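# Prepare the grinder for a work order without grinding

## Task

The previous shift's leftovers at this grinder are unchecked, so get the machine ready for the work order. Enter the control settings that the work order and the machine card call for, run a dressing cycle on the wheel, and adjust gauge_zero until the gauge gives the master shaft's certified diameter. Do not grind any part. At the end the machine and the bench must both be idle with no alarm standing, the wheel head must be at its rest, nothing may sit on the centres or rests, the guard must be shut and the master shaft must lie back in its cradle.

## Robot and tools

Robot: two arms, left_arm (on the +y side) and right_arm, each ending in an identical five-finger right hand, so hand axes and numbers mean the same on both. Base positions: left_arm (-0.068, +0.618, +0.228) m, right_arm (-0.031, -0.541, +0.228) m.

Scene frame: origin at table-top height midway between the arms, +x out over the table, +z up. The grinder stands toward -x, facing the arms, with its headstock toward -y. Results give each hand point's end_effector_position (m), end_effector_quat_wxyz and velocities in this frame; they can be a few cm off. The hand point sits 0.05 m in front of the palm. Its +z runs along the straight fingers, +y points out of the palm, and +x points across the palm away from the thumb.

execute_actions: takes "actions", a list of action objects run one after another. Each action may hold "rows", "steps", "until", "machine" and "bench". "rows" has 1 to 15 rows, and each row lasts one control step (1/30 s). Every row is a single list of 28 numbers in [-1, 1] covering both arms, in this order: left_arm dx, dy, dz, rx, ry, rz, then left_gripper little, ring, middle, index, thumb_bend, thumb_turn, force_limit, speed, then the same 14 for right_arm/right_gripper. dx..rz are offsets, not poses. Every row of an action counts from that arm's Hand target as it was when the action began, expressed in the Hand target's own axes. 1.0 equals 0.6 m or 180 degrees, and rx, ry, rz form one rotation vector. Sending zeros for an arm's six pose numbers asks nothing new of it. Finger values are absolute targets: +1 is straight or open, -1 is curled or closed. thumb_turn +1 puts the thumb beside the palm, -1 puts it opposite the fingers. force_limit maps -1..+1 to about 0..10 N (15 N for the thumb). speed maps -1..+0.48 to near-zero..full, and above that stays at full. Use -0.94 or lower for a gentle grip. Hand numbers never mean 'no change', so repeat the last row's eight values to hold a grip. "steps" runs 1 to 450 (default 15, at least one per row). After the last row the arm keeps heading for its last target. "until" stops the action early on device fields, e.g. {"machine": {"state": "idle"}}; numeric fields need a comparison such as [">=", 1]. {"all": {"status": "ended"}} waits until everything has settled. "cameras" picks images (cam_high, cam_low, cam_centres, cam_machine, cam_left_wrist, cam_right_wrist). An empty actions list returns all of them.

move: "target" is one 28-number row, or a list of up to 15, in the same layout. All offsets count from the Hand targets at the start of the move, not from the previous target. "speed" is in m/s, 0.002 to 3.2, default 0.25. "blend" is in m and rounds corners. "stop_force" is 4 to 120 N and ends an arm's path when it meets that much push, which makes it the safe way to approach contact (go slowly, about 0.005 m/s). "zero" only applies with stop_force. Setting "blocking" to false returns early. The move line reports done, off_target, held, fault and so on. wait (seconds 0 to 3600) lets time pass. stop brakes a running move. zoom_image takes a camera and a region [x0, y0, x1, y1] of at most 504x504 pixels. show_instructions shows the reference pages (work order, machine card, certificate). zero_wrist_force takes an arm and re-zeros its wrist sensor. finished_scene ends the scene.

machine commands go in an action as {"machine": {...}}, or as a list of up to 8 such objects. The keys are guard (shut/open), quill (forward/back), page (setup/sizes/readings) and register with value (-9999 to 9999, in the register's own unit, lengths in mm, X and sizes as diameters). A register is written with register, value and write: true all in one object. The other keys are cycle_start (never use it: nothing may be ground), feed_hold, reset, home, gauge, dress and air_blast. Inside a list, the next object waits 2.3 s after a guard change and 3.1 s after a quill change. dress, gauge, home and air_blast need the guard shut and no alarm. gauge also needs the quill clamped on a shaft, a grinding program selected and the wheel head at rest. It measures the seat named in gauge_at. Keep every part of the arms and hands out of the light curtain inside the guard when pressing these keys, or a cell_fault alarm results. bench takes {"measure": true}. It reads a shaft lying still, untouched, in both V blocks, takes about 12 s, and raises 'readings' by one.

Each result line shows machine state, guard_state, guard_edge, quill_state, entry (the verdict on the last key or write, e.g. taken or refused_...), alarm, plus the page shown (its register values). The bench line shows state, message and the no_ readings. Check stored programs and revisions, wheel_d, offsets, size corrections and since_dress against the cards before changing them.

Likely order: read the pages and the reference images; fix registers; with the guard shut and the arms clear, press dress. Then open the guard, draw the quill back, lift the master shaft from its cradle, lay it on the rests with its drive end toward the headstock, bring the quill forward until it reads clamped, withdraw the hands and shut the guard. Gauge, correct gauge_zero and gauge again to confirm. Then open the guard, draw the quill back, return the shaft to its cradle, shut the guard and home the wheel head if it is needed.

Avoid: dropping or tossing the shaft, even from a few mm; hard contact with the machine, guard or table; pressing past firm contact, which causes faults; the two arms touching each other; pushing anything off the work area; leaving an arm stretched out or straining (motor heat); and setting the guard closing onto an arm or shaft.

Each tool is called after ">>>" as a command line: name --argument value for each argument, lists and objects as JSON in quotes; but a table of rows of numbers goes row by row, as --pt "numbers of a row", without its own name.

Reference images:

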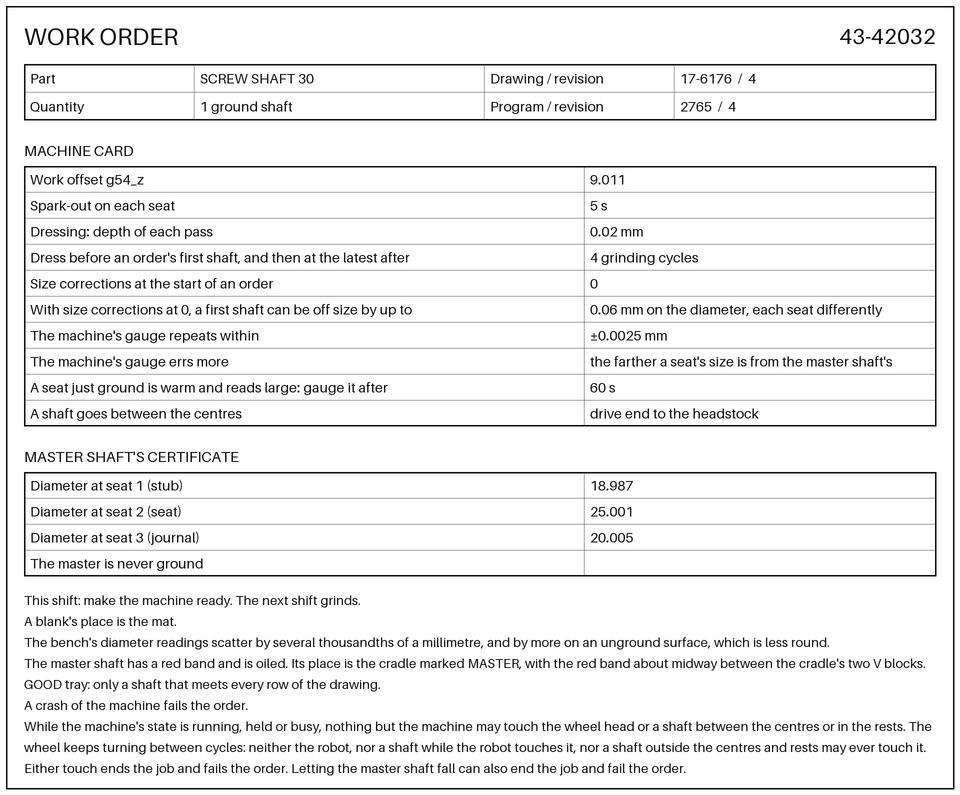

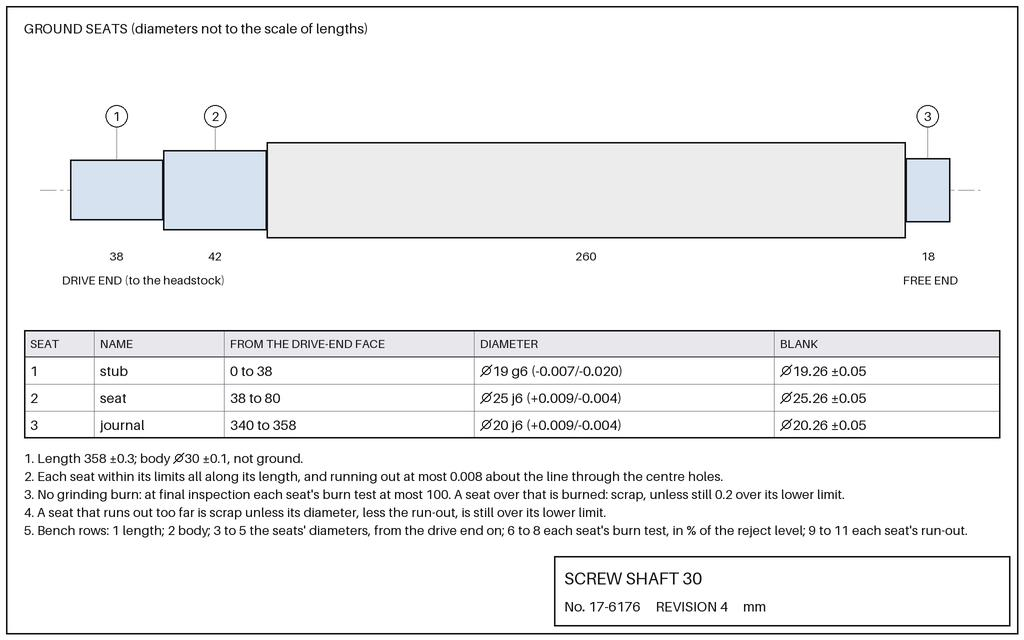

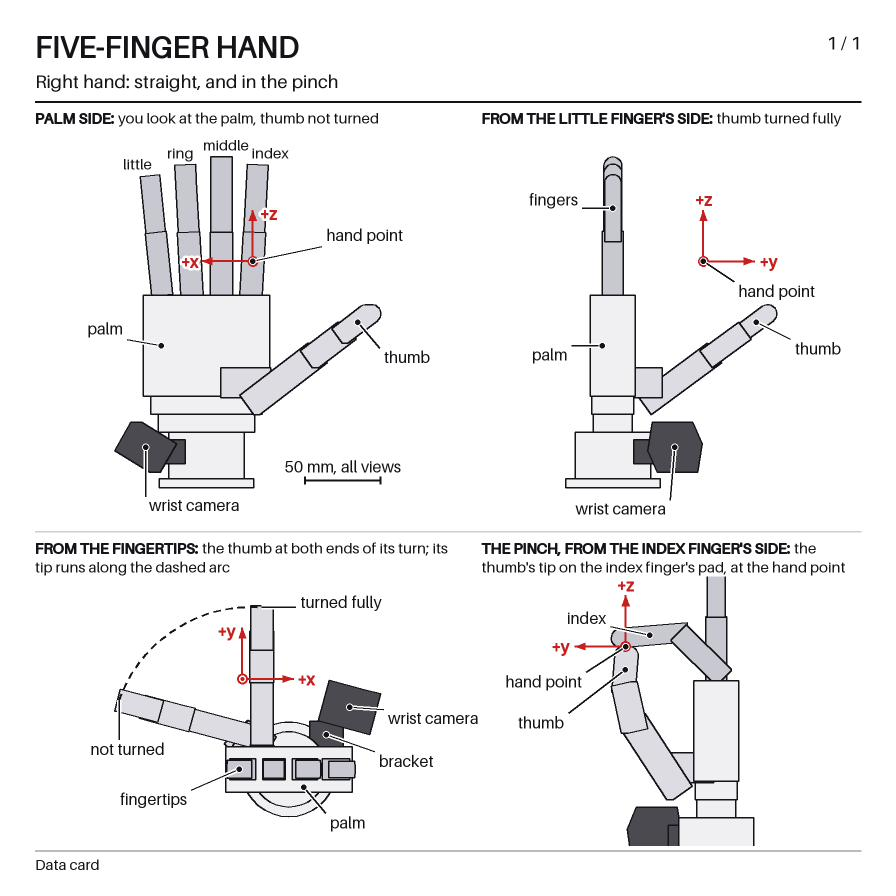

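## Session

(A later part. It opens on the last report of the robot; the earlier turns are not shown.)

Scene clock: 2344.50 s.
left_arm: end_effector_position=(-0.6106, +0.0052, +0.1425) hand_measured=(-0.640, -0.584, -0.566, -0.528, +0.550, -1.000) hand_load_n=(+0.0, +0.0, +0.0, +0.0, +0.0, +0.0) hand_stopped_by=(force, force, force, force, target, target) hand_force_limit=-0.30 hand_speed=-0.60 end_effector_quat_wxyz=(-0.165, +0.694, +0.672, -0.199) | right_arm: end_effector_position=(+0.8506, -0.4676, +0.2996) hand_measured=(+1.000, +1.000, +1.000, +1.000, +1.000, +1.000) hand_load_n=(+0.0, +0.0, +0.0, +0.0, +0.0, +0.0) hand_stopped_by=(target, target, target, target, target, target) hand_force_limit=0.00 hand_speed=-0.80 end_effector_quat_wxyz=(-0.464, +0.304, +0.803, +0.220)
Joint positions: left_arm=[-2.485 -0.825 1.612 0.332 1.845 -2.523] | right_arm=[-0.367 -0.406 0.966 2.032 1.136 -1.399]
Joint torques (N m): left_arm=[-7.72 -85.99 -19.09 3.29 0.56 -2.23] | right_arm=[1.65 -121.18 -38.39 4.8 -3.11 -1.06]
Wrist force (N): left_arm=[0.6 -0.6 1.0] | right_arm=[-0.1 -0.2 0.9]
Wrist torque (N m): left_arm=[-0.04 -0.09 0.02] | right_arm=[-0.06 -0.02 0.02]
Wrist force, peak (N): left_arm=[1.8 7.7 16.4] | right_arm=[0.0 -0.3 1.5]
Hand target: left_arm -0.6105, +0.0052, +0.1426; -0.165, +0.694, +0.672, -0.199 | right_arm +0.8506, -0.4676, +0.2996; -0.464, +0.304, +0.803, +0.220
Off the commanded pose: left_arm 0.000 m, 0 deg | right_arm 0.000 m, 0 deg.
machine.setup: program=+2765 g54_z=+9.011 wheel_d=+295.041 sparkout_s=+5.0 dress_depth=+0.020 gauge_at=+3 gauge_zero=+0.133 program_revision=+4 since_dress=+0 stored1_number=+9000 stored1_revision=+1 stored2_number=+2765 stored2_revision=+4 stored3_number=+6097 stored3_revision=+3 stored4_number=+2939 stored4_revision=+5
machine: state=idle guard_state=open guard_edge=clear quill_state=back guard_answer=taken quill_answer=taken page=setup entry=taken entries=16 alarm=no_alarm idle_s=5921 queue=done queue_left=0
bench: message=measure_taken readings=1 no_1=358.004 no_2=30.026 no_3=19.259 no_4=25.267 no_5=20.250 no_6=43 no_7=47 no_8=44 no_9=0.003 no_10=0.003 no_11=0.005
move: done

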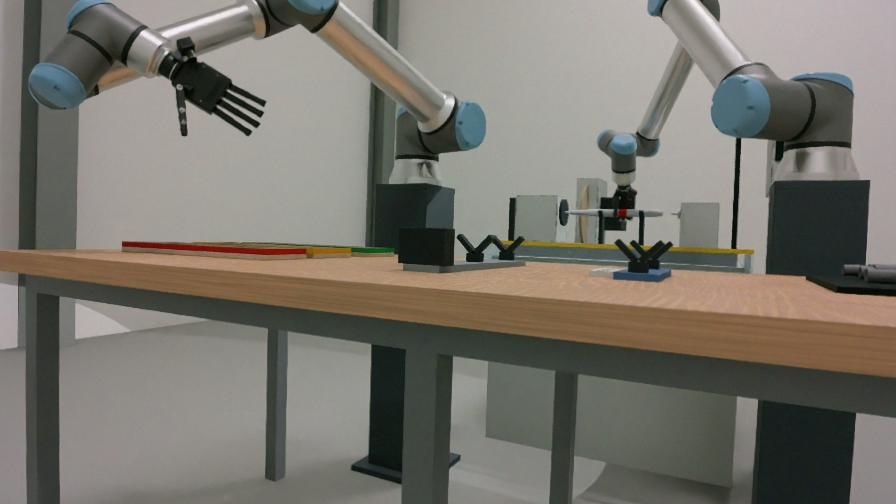

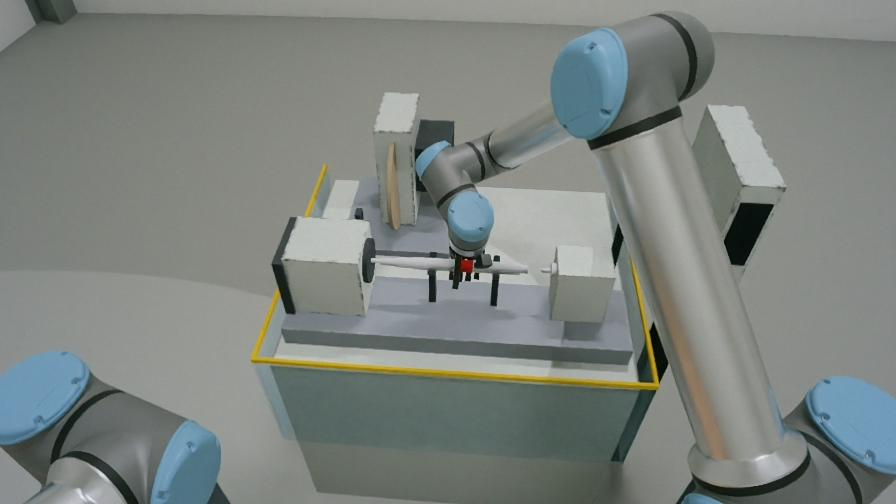

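>>> move --pt "0 -0.00197 -0.00175 0 0 0 -0.46 -0.44 -0.43 -0.4 1 -1 -0.3 -0.5 0 0 0 0 0 0 1 1 1 1 1 1 0 -0.8" --pt "0 -0.0053 -0.00752 0 0 0 -0.36 -0.36 -0.34 -0.31 1 -1 -0.3 -0.5 0 0 0 0 0 0 1 1 1 1 1 1 0 -0.8" --pt "0 -0.00924 -0.01102 0 0 0 -0.28 -0.28 -0.26 -0.23 1 -1 -0.3 -0.5 0 0 0 0 0 0 1 1 1 1 1 1 0 -0.8" --pt "0 -0.01361 -0.01525 0 0 0 -0.22 -0.22 -0.2 -0.17 1 -1 -0.3 -0.5 0 0 0 0 0 0 1 1 1 1 1 1 0 -0.8" --pt "0 -0.01796 -0.01946 0 0 0 -0.16 -0.16 -0.14 -0.11 1 -1 -0.3 -0.5 0 0 0 0 0 0 1 1 1 1 1 1 0 -0.8" --pt "0 -0.02232 -0.02369 0 0 0 -0.1 -0.1 -0.08 -0.05 1 -1 -0.3 -0.5 0 0 0 0 0 0 1 1 1 1 1 1 0 -0.8" --speed 0.025 --cameras '["cam_low","cam_machine"]'

Scene clock: 2425.97 s.
left_arm: end_effector_position=(-0.6150, +0.0063, +0.1616) hand_measured=(-0.100, -0.100, -0.080, -0.050, +1.000, -1.000) hand_load_n=(+0.0, -0.5, +0.0, +0.0, +0.0, +0.0) hand_stopped_by=(target, target, target, target, target, target) hand_force_limit=-0.30 hand_speed=-0.50 end_effector_quat_wxyz=(-0.165, +0.694, +0.672, -0.199) | right_arm: end_effector_position=(+0.8506, -0.4676, +0.2996) hand_measured=(+1.000, +1.000, +1.000, +1.000, +1.000, +1.000) hand_load_n=(+0.0, +0.0, +0.0, +0.0, +0.0, +0.0) hand_stopped_by=(target, target, target, target, target, target) hand_force_limit=0.00 hand_speed=-0.80 end_effector_quat_wxyz=(-0.464, +0.304, +0.803, +0.220)
Joint positions: left_arm=[-2.49 -0.845 1.604 0.358 1.843 -2.527] | right_arm=[-0.367 -0.406 0.966 2.032 1.136 -1.399]
Joint torques (N m): left_arm=[-9.47 -62.89 -40.28 -0.13 -2.51 -2.01] | right_arm=[0.91 -121.57 -38.29 4.98 -3.19 -1.06]
Wrist force (N): left_arm=[0.7 -0.8 0.8] | right_arm=[0.0 -0.3 1.2]
Wrist torque (N m): left_arm=[-0.08 -0.11 0.03] | right_arm=[-0.08 -0.04 0.02]
Wrist force, peak (N): left_arm=[0.7 -0.8 1.6] | right_arm=[0.0 -0.3 1.4]
Hand target: left_arm -0.6150, +0.0063, +0.1615; -0.165, +0.694, +0.672, -0.199 | right_arm +0.8506, -0.4676, +0.2996; -0.464, +0.304, +0.803, +0.220
Off the commanded pose: left_arm 0.000 m, 0 deg | right_arm 0.000 m, 0 deg.
machine.setup: program=+2765 g54_z=+9.011 wheel_d=+295.041 sparkout_s=+5.0 dress_depth=+0.020 gauge_at=+3 gauge_zero=+0.133 program_revision=+4 since_dress=+0 stored1_number=+9000 stored1_revision=+1 stored2_number=+2765 stored2_revision=+4 stored3_number=+6097 stored3_revision=+3 stored4_number=+2939 stored4_revision=+5
machine: state=idle guard_state=open guard_edge=clear quill_state=back guard_answer=taken quill_answer=taken page=setup entry=taken entries=16 alarm=no_alarm idle_s=6002 queue=done queue_left=0
bench: message=measure_taken readings=1 no_1=358.004 no_2=30.026 no_3=19.259 no_4=25.267 no_5=20.250 no_6=43 no_7=47 no_8=44 no_9=0.003 no_10=0.003 no_11=0.005
move: done

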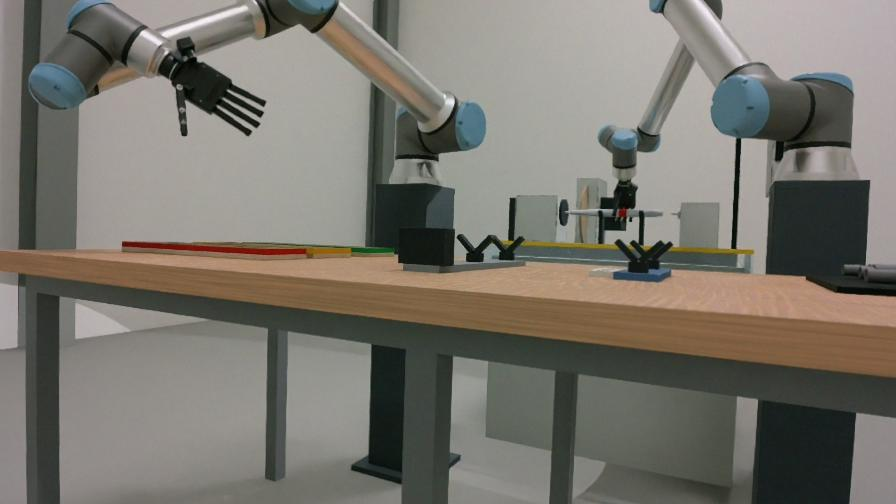

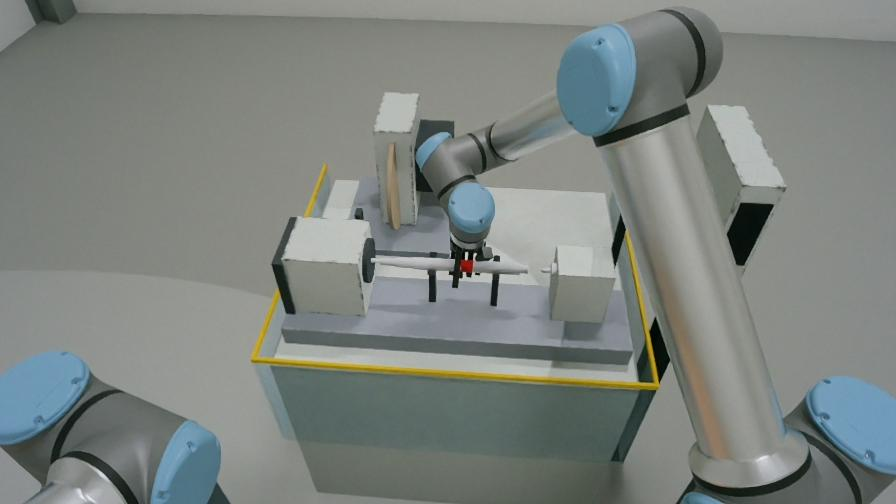

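>>> move --pt "0 0.0033 0.0058 0 0 0 -0.08 -0.06 -0.06 -0.05 1 -1 -0.3 -0.5 0 0 0 0 0 0 1 1 1 1 1 1 0 -0.8" --pt "0 -0.0458 0.0341 0 0 0 -0.08 -0.06 -0.06 -0.05 1 -1 -0.3 -0.5 0 0 0 0 0 0 1 1 1 1 1 1 0 -0.8" --speed '[0.02,0.03]' --cameras '["cam_low","cam_machine","cam_centres"]'

>>> zoom_image --camera "cam_low" --region '[550, 160, 700, 260]'

Scene clock: 2441.40 s.
left_arm: end_effector_position=(-0.6491, +0.0067, +0.1575) hand_measured=(-0.080, -0.060, -0.060, -0.050, +1.000, -1.000) hand_load_n=(+0.0, +0.0, +0.0, +0.0, +3.5, +4.5) hand_stopped_by=(target, target, target, target, target, target) hand_force_limit=-0.30 hand_speed=-0.50 end_effector_quat_wxyz=(-0.165, +0.694, +0.672, -0.199) | right_arm: end_effector_position=(+0.8506, -0.4676, +0.2996) hand_measured=(+1.000, +1.000, +1.000, +1.000, +1.000, +1.000) hand_load_n=(+0.0, +0.0, +0.0, +0.0, +0.0, +0.5) hand_stopped_by=(target, target, target, target, target, target) hand_force_limit=0.00 hand_speed=-0.80 end_effector_quat_wxyz=(-0.464, +0.304, +0.803, +0.220)
Joint positions: left_arm=[-2.518 -0.814 1.552 0.374 1.83 -2.554] | right_arm=[-0.367 -0.406 0.966 2.032 1.136 -1.399]
Joint torques (N m): left_arm=[-6.27 -84.28 -32.11 -7.54 6.97 2.63] | right_arm=[2.55 -122.32 -38.4 5.2 -3.04 -1.21]
Wrist force (N): left_arm=[-1.4 19.9 -29.8] | right_arm=[-0.2 -0.1 1.0]
Wrist torque (N m): left_arm=[0.27 0.33 0.34] | right_arm=[-0.05 0.00 0.01]
Wrist force, peak (N): left_arm=[-1.5 20.1 -30.1] | right_arm=[-0.2 -0.4 1.4]
Hand target: left_arm -0.6491, +0.0067, +0.1575; -0.165, +0.694, +0.672, -0.199 | right_arm +0.8506, -0.4676, +0.2996; -0.464, +0.304, +0.803, +0.220
Off the commanded pose: left_arm 0.000 m, 0 deg | right_arm 0.000 m, 0 deg.
machine.setup: program=+2765 g54_z=+9.011 wheel_d=+295.041 sparkout_s=+5.0 dress_depth=+0.020 gauge_at=+3 gauge_zero=+0.133 program_revision=+4 since_dress=+0 stored1_number=+9000 stored1_revision=+1 stored2_number=+2765 stored2_revision=+4 stored3_number=+6097 stored3_revision=+3 stored4_number=+2939 stored4_revision=+5
machine: state=idle guard_state=open guard_edge=clear quill_state=back guard_answer=taken quill_answer=taken page=setup entry=taken entries=16 alarm=no_alarm idle_s=6017 queue=done queue_left=0
bench: message=measure_taken readings=1 no_1=358.004 no_2=30.026 no_3=19.259 no_4=25.267 no_5=20.250 no_6=43 no_7=47 no_8=44 no_9=0.003 no_10=0.003 no_11=0.005
move: done
Images, in order (width x height): cam_low 896x504, cam_centres 896x504, cam_machine 896x504.

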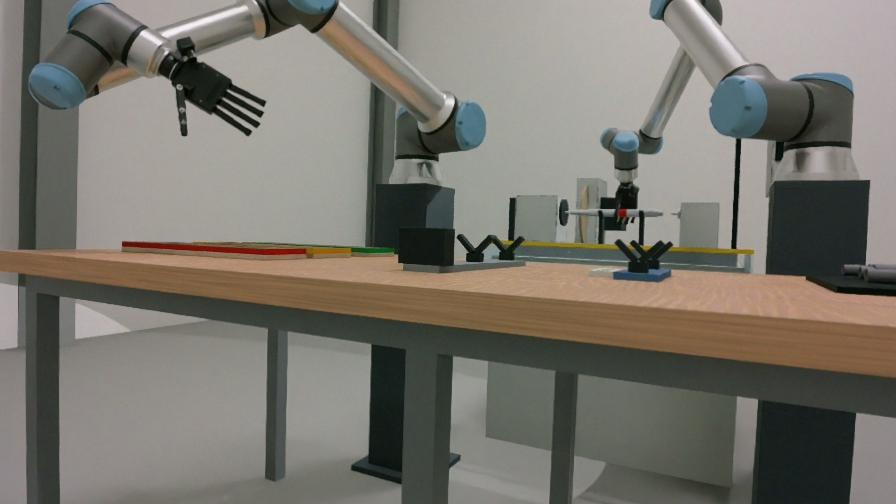

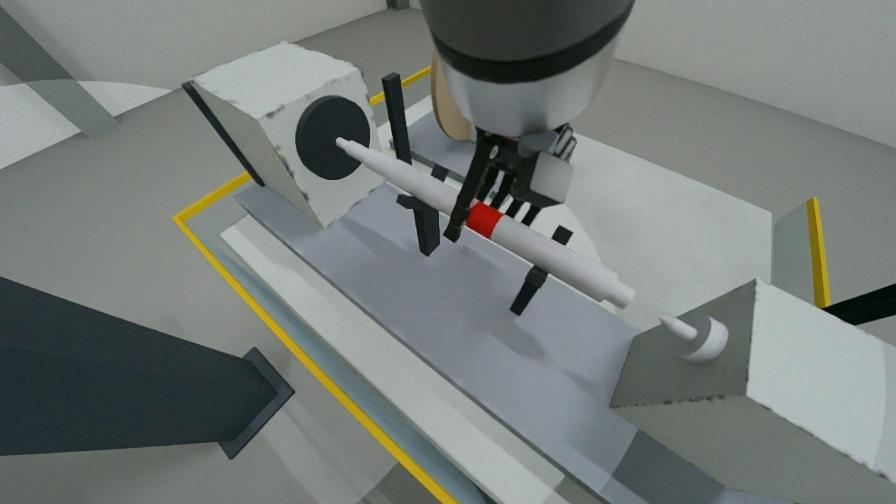

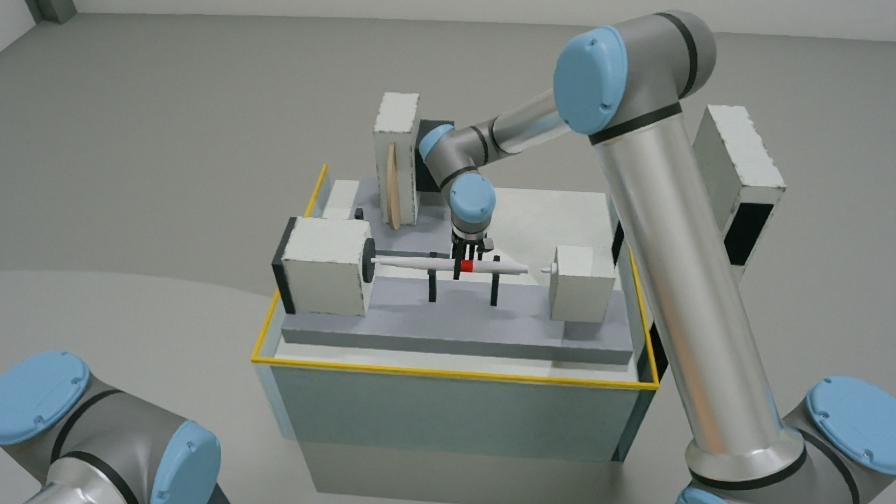

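Scaled by 3.360 from the camera's image (finer frame: 1280x720).

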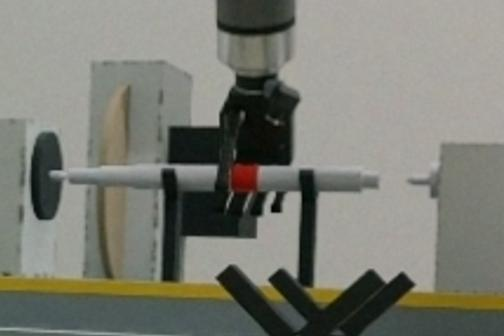

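>>> move --target '[0,0.0065,-0.0037,0,0,0,-0.08,-0.06,-0.06,-0.05,1,-1,-0.3,-0.5,0,0,0,0,0,0,1,1,1,1,1,1,0,-0.8]' --speed 0.02 --cameras '["cam_machine","cam_low"]'

>>> zoom_image --camera "cam_machine" --region '[350, 220, 450, 300]'

>>> zoom_image --camera "cam_machine" --region '[440, 220, 560, 310]'

Scene clock: 2460.57 s.
left_arm: end_effector_position=(-0.6445, +0.0067, +0.1575) hand_measured=(-0.080, -0.060, -0.060, -0.050, +1.000, -1.000) hand_load_n=(+0.0, +0.0, +0.5, +0.0, +0.0, +0.0) hand_stopped_by=(target, target, target, target, target, target) hand_force_limit=-0.30 hand_speed=-0.50 end_effector_quat_wxyz=(-0.165, +0.694, +0.672, -0.199) | right_arm: end_effector_position=(+0.8506, -0.4676, +0.2996) hand_measured=(+1.000, +1.000, +1.000, +1.000, +1.000, +1.000) hand_load_n=(+0.0, +0.0, +0.0, +0.0, +0.0, +0.0) hand_stopped_by=(target, target, target, target, target, target) hand_force_limit=0.00 hand_speed=-0.80 end_effector_quat_wxyz=(-0.464, +0.304, +0.803, +0.220)
Joint positions: left_arm=[-2.514 -0.818 1.56 0.37 1.832 -2.55] | right_arm=[-0.367 -0.406 0.966 2.032 1.136 -1.399]
Joint torques (N m): left_arm=[-11.53 -70.74 -44.59 4.2 -0.38 -1.67] | right_arm=[2.19 -121.4 -38.29 5.1 -2.85 -1.14]
Wrist force (N): left_arm=[1.2 1.2 -2.7] | right_arm=[0.0 -0.6 0.9]
Wrist torque (N m): left_arm=[-0.02 -0.10 0.09] | right_arm=[-0.12 -0.03 0.01]
Wrist force, peak (N): left_arm=[-1.8 19.9 -29.8] | right_arm=[-0.4 -0.4 1.3]
Hand target: left_arm -0.6446, +0.0066, +0.1575; -0.165, +0.694, +0.672, -0.199 | right_arm +0.8506, -0.4676, +0.2996; -0.464, +0.304, +0.803, +0.220
Off the commanded pose: left_arm 0.000 m, 0 deg | right_arm 0.000 m, 0 deg.
machine.setup: program=+2765 g54_z=+9.011 wheel_d=+295.041 sparkout_s=+5.0 dress_depth=+0.020 gauge_at=+3 gauge_zero=+0.133 program_revision=+4 since_dress=+0 stored1_number=+9000 stored1_revision=+1 stored2_number=+2765 stored2_revision=+4 stored3_number=+6097 stored3_revision=+3 stored4_number=+2939 stored4_revision=+5
machine: state=idle guard_state=open guard_edge=clear quill_state=back guard_answer=taken quill_answer=taken page=setup entry=taken entries=16 alarm=no_alarm idle_s=6036 queue=done queue_left=0
bench: message=measure_taken readings=1 no_1=358.004 no_2=30.026 no_3=19.259 no_4=25.267 no_5=20.250 no_6=43 no_7=47 no_8=44 no_9=0.003 no_10=0.003 no_11=0.005
move: done
Images, in order (width x height): cam_low 896x504, cam_machine 896x504.

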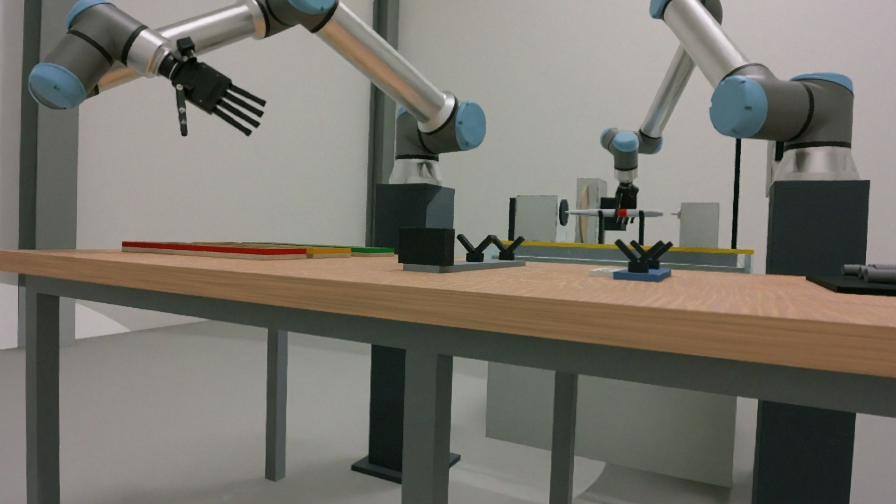

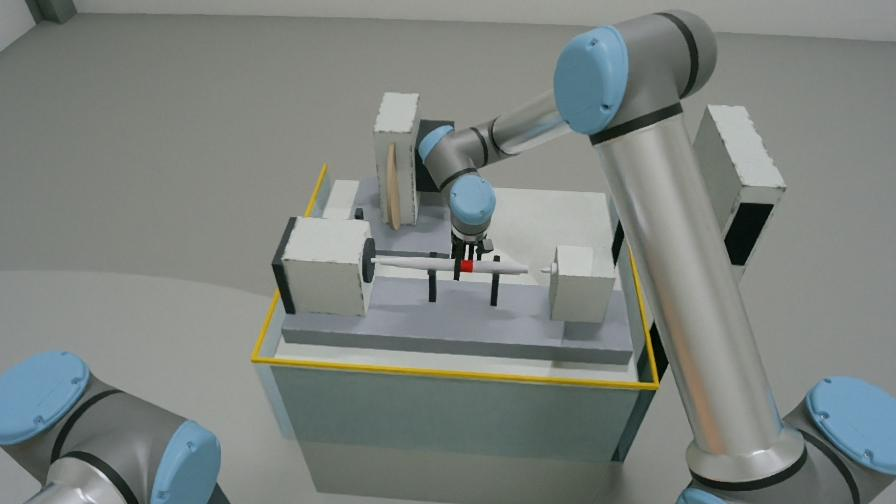

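Scaled by 5.040 from the camera's image (finer frame: 1280x720).

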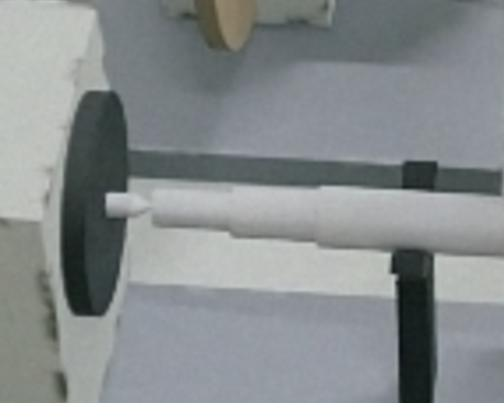

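Scaled by 4.200 from the camera's image (finer frame: 1280x720).

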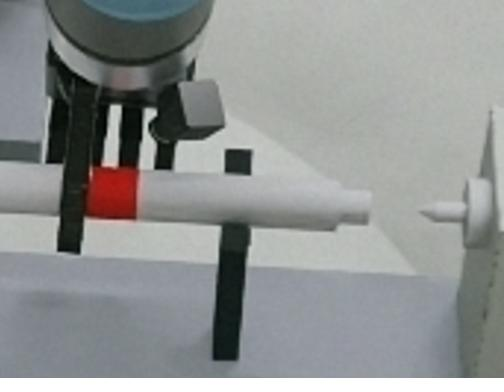

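>>> move --pt "0 0.0022 -0.0012 0 0 0 -0.08 -0.06 -0.06 -0.05 1 -1 -0.3 -0.5 0 0 0 0 0 0 1 1 1 1 1 1 0 -0.8" --pt "0 -0.0478 -0.0879 0 0 0 -0.08 -0.06 -0.06 -0.05 1 -1 -0.3 -0.5 0 0 0 0 0 0 1 1 1 1 1 1 0 -0.8" --speed 0.04 --stop_force 12 --cameras '["cam_machine"]'

Scene clock: 2473.73 s.
left_arm: end_effector_position=(-0.6432, +0.0099, +0.2174) hand_measured=(-0.080, -0.060, -0.060, -0.050, +1.000, -1.000) hand_load_n=(+0.0, +0.0, +0.0, +0.0, +0.0, +0.0) hand_stopped_by=(target, target, target, target, target, target) hand_force_limit=-0.30 hand_speed=-0.50 end_effector_quat_wxyz=(-0.165, +0.694, +0.672, -0.199) | right_arm: end_effector_position=(+0.8506, -0.4676, +0.2996) hand_measured=(+1.000, +1.000, +1.000, +1.000, +1.000, +1.000) hand_load_n=(+0.0, +0.0, +0.0, +0.0, +0.0, +0.0) hand_stopped_by=(target, target, target, target, target, target) hand_force_limit=0.00 hand_speed=-0.80 end_effector_quat_wxyz=(-0.464, +0.304, +0.803, +0.220)
Joint positions: left_arm=[-2.517 -0.886 1.552 0.445 1.831 -2.553] | right_arm=[-0.367 -0.406 0.966 2.032 1.136 -1.399]
Joint torques (N m): left_arm=[1.71 -63 -21.14 0.14 -0.4 1.19] | right_arm=[2.08 -121.78 -38.1 4.97 -2.89 -1.17]
Wrist force (N): left_arm=[1.1 -0.5 1.0] | right_arm=[0.0 -0.4 1.1]
Wrist torque (N m): left_arm=[-0.02 -0.19 0.07] | right_arm=[-0.11 -0.02 0.01]
Wrist force, peak (N): left_arm=[1.6 3.4 -3.6] | right_arm=[-0.4 -0.4 1.4]
Hand target: left_arm -0.6431, +0.0099, +0.2174; -0.165, +0.694, +0.672, -0.199 | right_arm +0.8506, -0.4676, +0.2996; -0.464, +0.304, +0.803, +0.220
Off the commanded pose: left_arm 0.000 m, 0 deg | right_arm 0.000 m, 0 deg.
machine.setup: program=+2765 g54_z=+9.011 wheel_d=+295.041 sparkout_s=+5.0 dress_depth=+0.020 gauge_at=+3 gauge_zero=+0.133 program_revision=+4 since_dress=+0 stored1_number=+9000 stored1_revision=+1 stored2_number=+2765 stored2_revision=+4 stored3_number=+6097 stored3_revision=+3 stored4_number=+2939 stored4_revision=+5
machine: state=idle guard_state=open guard_edge=clear quill_state=back guard_answer=taken quill_answer=taken page=setup entry=taken entries=16 alarm=no_alarm idle_s=6049 queue=done queue_left=0
bench: message=measure_taken readings=1 no_1=358.004 no_2=30.026 no_3=19.259 no_4=25.267 no_5=20.250 no_6=43 no_7=47 no_8=44 no_9=0.003 no_10=0.003 no_11=0.005
move: done

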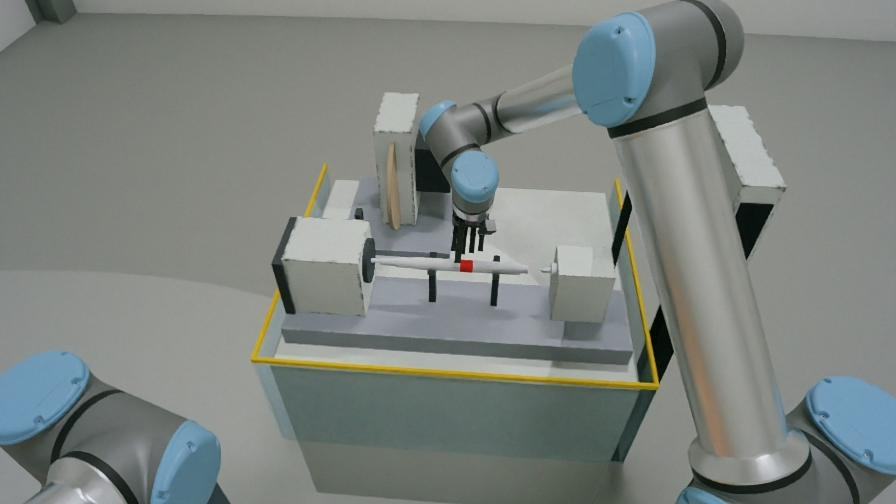

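>>> move --pt "-0.0171 -0.1055 -0.3282 0 0 0 -0.08 -0.06 -0.06 -0.05 1 -1 -0.3 -0.5 0 0 0 0 0 0 1 1 1 1 1 1 0 -0.8" --pt "-0.0243 0.3577 -0.5932 -0.0076 -0.069 -0.1203 -0.08 -0.06 -0.06 -0.05 1 -1 -0.3 -0.5 0 0 0 0 0 0 1 1 1 1 1 1 0 -0.8" --pt "-0.0465 0.9083 -0.907 -0.0154 -0.1399 -0.2441 -0.08 -0.06 -0.06 -0.05 1 -1 -0.3 -0.5 0 0 0 0 0 0 1 1 1 1 1 1 0 -0.8" --speed '[0.15,0.25,0.3]' --blend '[0.05,0.05,0]' --blocking false

>>> execute_actions --actions '[{"machine":{"quill":"forward"},"steps":150}]' --cameras '["cam_machine","cam_centres","cam_low"]'

Scene clock: 2518.47 s.
left_arm: end_effector_position=(-0.6303, +0.0099, +0.2773) hand_measured=(-0.080, -0.060, -0.060, -0.050, +1.000, -1.000) hand_load_n=(+0.0, +0.0, +0.0, +0.0, +0.5, +0.0) hand_stopped_by=(target, target, target, target, target, target) hand_force_limit=-0.30 hand_speed=-0.50 end_effector_quat_wxyz=(-0.165, +0.694, +0.672, -0.199) end_effector_velocity=(+0.031, +0.000, +0.147) end_effector_angular_velocity=(+0.000, +0.001, +0.002) | right_arm: end_effector_position=(+0.8506, -0.4676, +0.2996) hand_measured=(+1.000, +1.000, +1.000, +1.000, +1.000, +1.000) hand_load_n=(+0.0, +0.0, +0.0, +0.0, +0.0, +0.0) hand_stopped_by=(target, target, target, target, target, target) hand_force_limit=0.00 hand_speed=-0.80 end_effector_quat_wxyz=(-0.464, +0.304, +0.803, +0.220)
Joint positions: left_arm=[-2.507 -0.954 1.547 0.521 1.835 -2.543] | right_arm=[-0.367 -0.406 0.966 2.032 1.136 -1.399]
Joint velocities: left_arm=[0.025 -0.161 -0.028 0.193 0.012 0.021] | right_arm=[within noise]
Joint torques (N m): left_arm=[15.37 -95.94 -50.48 6.25 3.15 4.04] | right_arm=[1.56 -122.97 -38.58 5.03 -2.81 -1.43]
Wrist force (N): left_arm=[0.9 -0.3 1.1] | right_arm=[-0.2 -0.5 1.1]
Wrist torque (N m): left_arm=[-0.02 -0.18 -0.07] | right_arm=[-0.11 -0.01 0.00]
Wrist force, peak (N): left_arm=[1.2 0.3 2.9] | right_arm=[-0.4 -0.3 1.4]
Hand target: left_arm -0.6285, +0.0099, +0.2861; -0.165, +0.694, +0.672, -0.199 | right_arm +0.8506, -0.4676, +0.2996; -0.464, +0.304, +0.803, +0.220
Off the commanded pose: left_arm 0.745 m, 51 deg | right_arm 0.000 m, 0 deg.
machine.setup: program=+2765 g54_z=+9.011 wheel_d=+295.041 sparkout_s=+5.0 dress_depth=+0.020 gauge_at=+3 gauge_zero=+0.133 program_revision=+4 since_dress=+0 stored1_number=+9000 stored1_revision=+1 stored2_number=+2765 stored2_revision=+4 stored3_number=+6097 stored3_revision=+3 stored4_number=+2939 stored4_revision=+5
machine: state=idle guard_state=open guard_edge=clear quill_state=back guard_answer=taken quill_answer=taken page=setup entry=taken entries=16 alarm=no_alarm idle_s=6093 queue=done queue_left=0
bench: message=measure_taken readings=1 no_1=358.004 no_2=30.026 no_3=19.259 no_4=25.267 no_5=20.250 no_6=43 no_7=47 no_8=44 no_9=0.003 no_10=0.003 no_11=0.005
move: running; path passed 0 of 3 targets

Scene clock: 2522.37 s.
left_arm: end_effector_position=(+0.0999, -0.0203, +0.4195) hand_measured=(-0.080, -0.060, -0.060, -0.050, +1.000, -1.000) hand_load_n=(+0.0, +0.0, +0.0, +0.0, +0.0, +0.0) hand_stopped_by=(target, target, target, target, target, target) hand_force_limit=-0.30 hand_speed=-0.50 end_effector_quat_wxyz=(-0.064, +0.339, +0.904, -0.251) | right_arm: end_effector_position=(+0.8506, -0.4676, +0.2996) hand_measured=(+1.000, +1.000, +1.000, +1.000, +1.000, +1.000) hand_load_n=(+0.0, +0.0, +0.0, +0.0, +0.0, +0.0) hand_stopped_by=(target, target, target, target, target, target) hand_force_limit=0.00 hand_speed=-0.80 end_effector_quat_wxyz=(-0.464, +0.304, +0.803, +0.220)
Joint positions: left_arm=[-1.543 -1.311 1.807 0.639 1.87 -2.469] | right_arm=[-0.367 -0.406 0.966 2.032 1.136 -1.399]
Joint torques (N m): left_arm=[10.64 -56.49 -28.18 -0.34 -1.54 -1.56] | right_arm=[2.33 -122.68 -38.6 4.99 -2.93 -1.2]
Wrist force (N): left_arm=[0.6 -0.7 0.6] | right_arm=[-0.1 -0.1 1.1]
Wrist torque (N m): left_arm=[-0.04 -0.10 -0.16] | right_arm=[-0.05 -0.02 0.02]
Wrist force, peak (N): left_arm=[1.4 -1.6 0.9] | right_arm=[-0.3 -0.4 1.3]
Hand target: left_arm +0.1000, -0.0202, +0.4195; -0.064, +0.339, +0.904, -0.251 | right_arm +0.8506, -0.4676, +0.2996; -0.464, +0.304, +0.803, +0.220
Off the commanded pose: left_arm 0.000 m, 0 deg | right_arm 0.000 m, 0 deg.
machine.setup: program=+2765 g54_z=+9.011 wheel_d=+295.041 sparkout_s=+5.0 dress_depth=+0.020 gauge_at=+3 gauge_zero=+0.133 program_revision=+4 since_dress=+0 stored1_number=+9000 stored1_revision=+1 stored2_number=+2765 stored2_revision=+4 stored3_number=+6097 stored3_revision=+3 stored4_number=+2939 stored4_revision=+5
machine: state=idle guard_state=open guard_edge=clear quill_state=clamped guard_answer=taken quill_answer=taken page=setup entry=taken entries=16 alarm=no_alarm idle_s=6097 queue=done queue_left=0
bench: message=measure_taken readings=1 no_1=358.004 no_2=30.026 no_3=19.259 no_4=25.267 no_5=20.250 no_6=43 no_7=47 no_8=44 no_9=0.003 no_10=0.003 no_11=0.005
earlier move: done
Images, in order (width x height): cam_low 896x504, cam_centres 896x504, cam_machine 896x504.

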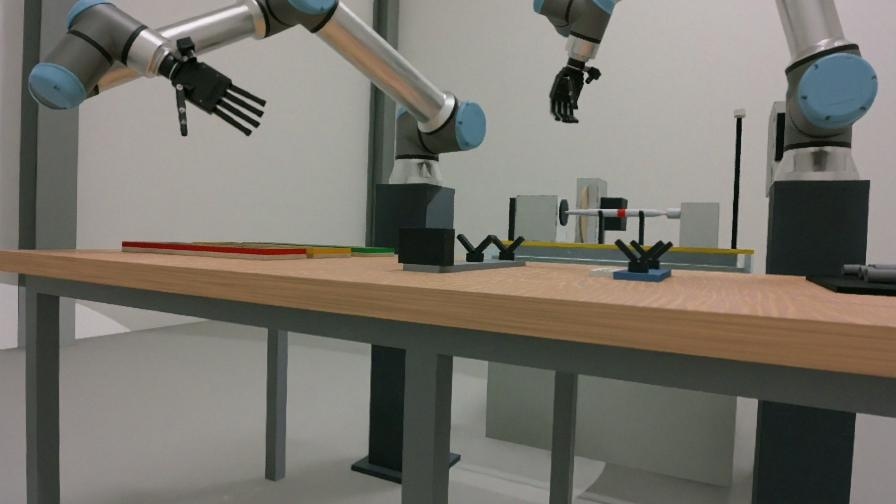

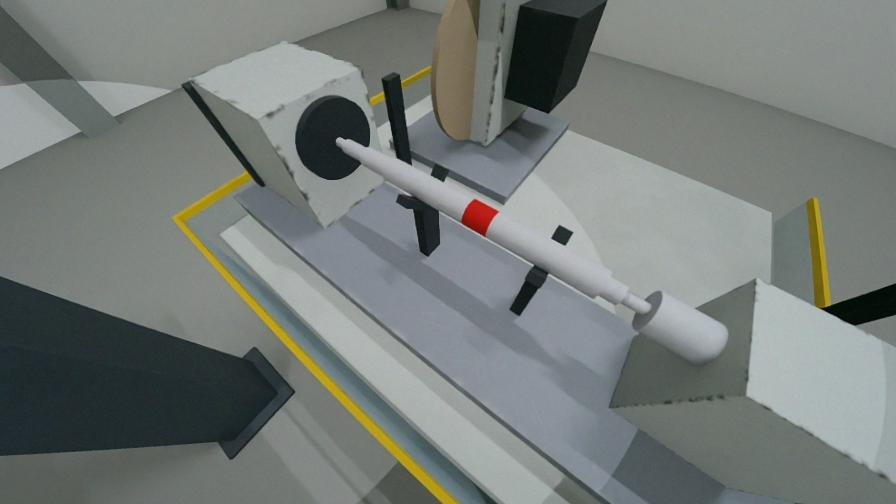

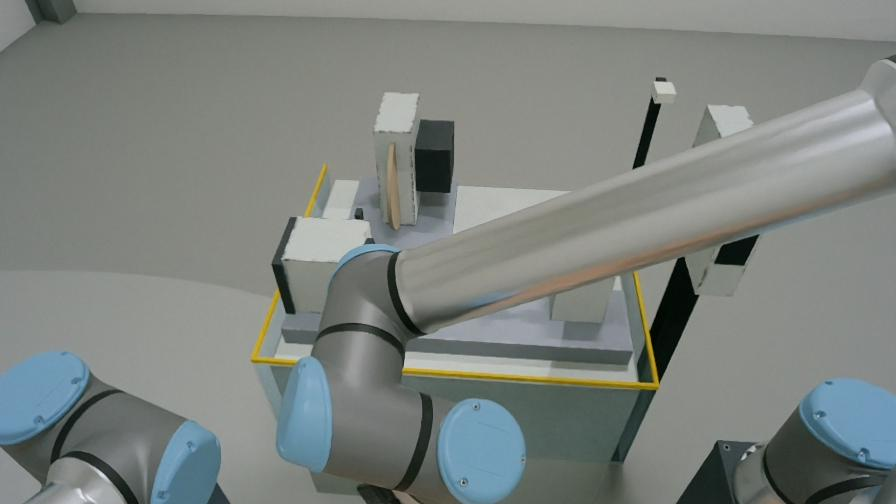

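>>> zoom_image --camera "cam_low" --region '[550, 160, 700, 260]'

>>> zoom_image --camera "cam_centres" --region '[290, 80, 420, 200]'

>>> zoom_image --camera "cam_centres" --region '[560, 240, 740, 380]'

Scaled by 3.360 from the camera's image (finer frame: 1280x720).

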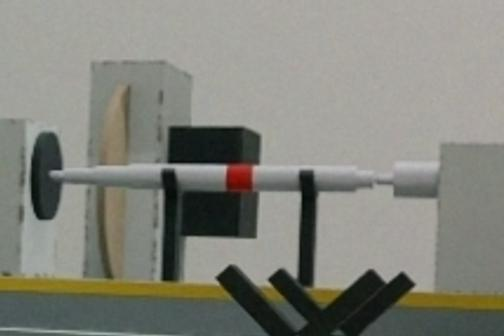

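Scaled by 3.877 from the camera's image (finer frame: 1280x720).

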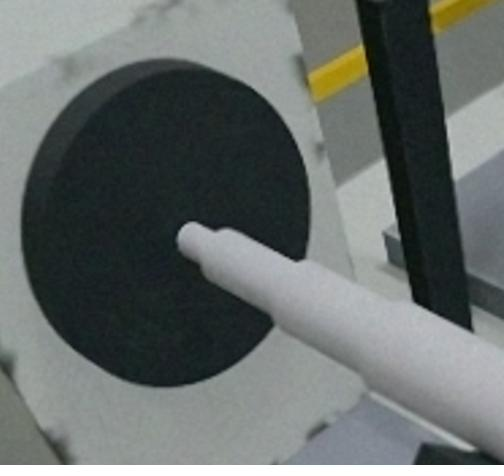

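Scaled by 2.800 from the camera's image (finer frame: 1280x720).

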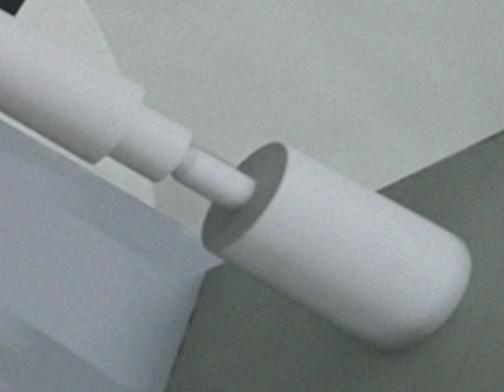

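>>> execute_actions --actions '[{"machine":[{"guard":"shut"},{"register":"gauge_at","value":1,"write":true},{"gauge":true},{"register":"gauge_at","value":2,"write":true},{"gauge":true},{"register":"gauge_at","value":3,"write":true},{"gauge":true},{"page":"readings"}],"steps":300},{"steps":450,"until":{"machine":{"queue":"done"}}}]' --cameras '["cam_centres"]'

Scene clock: 2551.43 s.
left_arm: end_effector_position=(+0.1000, -0.0202, +0.4195) hand_measured=(-0.080, -0.060, -0.060, -0.050, +1.000, -1.000) hand_load_n=(+0.0, +0.0, +0.0, +0.0, +0.0, +0.0) hand_stopped_by=(target, target, target, target, target, target) hand_force_limit=-0.30 hand_speed=-0.50 end_effector_quat_wxyz=(-0.064, +0.339, +0.904, -0.251) | right_arm: end_effector_position=(+0.8506, -0.4676, +0.2996) hand_measured=(+1.000, +1.000, +1.000, +1.000, +1.000, +1.000) hand_load_n=(+0.0, +0.0, +0.0, +0.0, +0.0, +0.0) hand_stopped_by=(target, target, target, target, target, target) hand_force_limit=0.00 hand_speed=-0.80 end_effector_quat_wxyz=(-0.464, +0.304, +0.803, +0.220)
Joint positions: left_arm=[-1.543 -1.311 1.807 0.639 1.87 -2.469] | right_arm=[-0.367 -0.406 0.966 2.032 1.136 -1.399]
Joint torques (N m): left_arm=[12.92 -64.6 -26.55 0.03 -1.67 -2.37] | right_arm=[1.12 -121.68 -38.21 5.15 -2.84 -1.13]
Wrist force (N): left_arm=[1.0 -0.5 1.0] | right_arm=[0.0 -0.2 0.8]
Wrist torque (N m): left_arm=[-0.03 -0.17 -0.13] | right_arm=[-0.05 -0.03 0.03]
Wrist force, peak (N): left_arm=[1.0 -0.9 1.4] | right_arm=[-0.1 -0.5 1.3]
Hand target: left_arm +0.1000, -0.0202, +0.4195; -0.064, +0.339, +0.904, -0.251 | right_arm +0.8506, -0.4676, +0.2996; -0.464, +0.304, +0.803, +0.220
Off the commanded pose: left_arm 0.000 m, 0 deg | right_arm 0.000 m, 0 deg.
machine.readings: gauge_d=+19.913 gauge_d_1=+18.895 gauge_d_2=+24.909 gauge_d_3=+19.913 pos_x=+0.000 pos_z=+0.000 load_peak=+0.0 cycles=+0
machine: state=idle guard_state=shut guard_edge=clear quill_state=clamped guard_answer=taken quill_answer=taken page=readings entry=taken entries=22 alarm=no_alarm idle_s=6126 queue=done queue_left=0
bench: message=measure_taken readings=1 no_1=358.004 no_2=30.026 no_3=19.259 no_4=25.267 no_5=20.250 no_6=43 no_7=47 no_8=44 no_9=0.003 no_10=0.003 no_11=0.005

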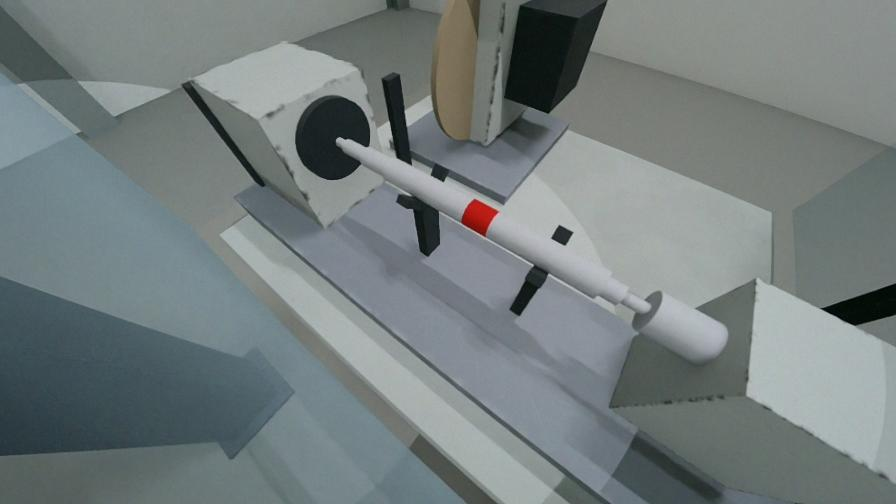

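>>> execute_actions --actions '[{"machine":[{"register":"gauge_zero","value":0.041,"write":true},{"register":"gauge_at","value":1,"write":true},{"gauge":true},{"register":"gauge_at","value":2,"write":true},{"gauge":true},{"register":"gauge_at","value":3,"write":true},{"gauge":true}],"steps":300},{"steps":450,"until":{"machine":{"queue":"done"}}}]'

Scene clock: 2573.87 s.
left_arm: end_effector_position=(+0.1000, -0.0202, +0.4195) hand_measured=(-0.080, -0.060, -0.060, -0.050, +1.000, -1.000) hand_load_n=(+0.0, +0.0, +0.0, +0.0, +0.0, +0.0) hand_stopped_by=(target, target, target, target, target, target) hand_force_limit=-0.30 hand_speed=-0.50 end_effector_quat_wxyz=(-0.064, +0.339, +0.904, -0.251) | right_arm: end_effector_position=(+0.8506, -0.4676, +0.2996) hand_measured=(+1.000, +1.000, +1.000, +1.000, +1.000, +1.000) hand_load_n=(+0.0, +0.0, +0.0, +0.0, +0.0, +0.0) hand_stopped_by=(target, target, target, target, target, target) hand_force_limit=0.00 hand_speed=-0.80 end_effector_quat_wxyz=(-0.464, +0.304, +0.803, +0.220)
Joint positions: left_arm=[-1.543 -1.311 1.807 0.639 1.87 -2.469] | right_arm=[-0.367 -0.406 0.966 2.032 1.136 -1.399]
Joint torques (N m): left_arm=[14.47 -63.56 -25.8 0.25 -1.84 -2.5] | right_arm=[1.18 -120.96 -38.37 5.05 -3.03 -1.3]
Wrist force (N): left_arm=[0.7 -0.7 0.9] | right_arm=[0.1 -0.3 1.0]
Wrist torque (N m): left_arm=[-0.05 -0.13 -0.15] | right_arm=[-0.08 -0.05 0.02]
Wrist force, peak (N): left_arm=[1.1 -1.1 1.0] | right_arm=[-0.3 -0.4 1.3]
Hand target: left_arm +0.1000, -0.0202, +0.4195; -0.064, +0.339, +0.904, -0.251 | right_arm +0.8506, -0.4676, +0.2996; -0.464, +0.304, +0.803, +0.220
Off the commanded pose: left_arm 0.000 m, 0 deg | right_arm 0.000 m, 0 deg.
machine.readings: gauge_d=+20.006 gauge_d_1=+18.986 gauge_d_2=+25.001 gauge_d_3=+20.006 pos_x=+0.000 pos_z=+0.000 load_peak=+0.0 cycles=+0
machine: state=idle guard_state=shut guard_edge=clear quill_state=clamped guard_answer=taken quill_answer=taken page=readings entry=taken entries=29 alarm=no_alarm idle_s=6148 queue=done queue_left=0
bench: message=measure_taken readings=1 no_1=358.004 no_2=30.026 no_3=19.259 no_4=25.267 no_5=20.250 no_6=43 no_7=47 no_8=44 no_9=0.003 no_10=0.003 no_11=0.005


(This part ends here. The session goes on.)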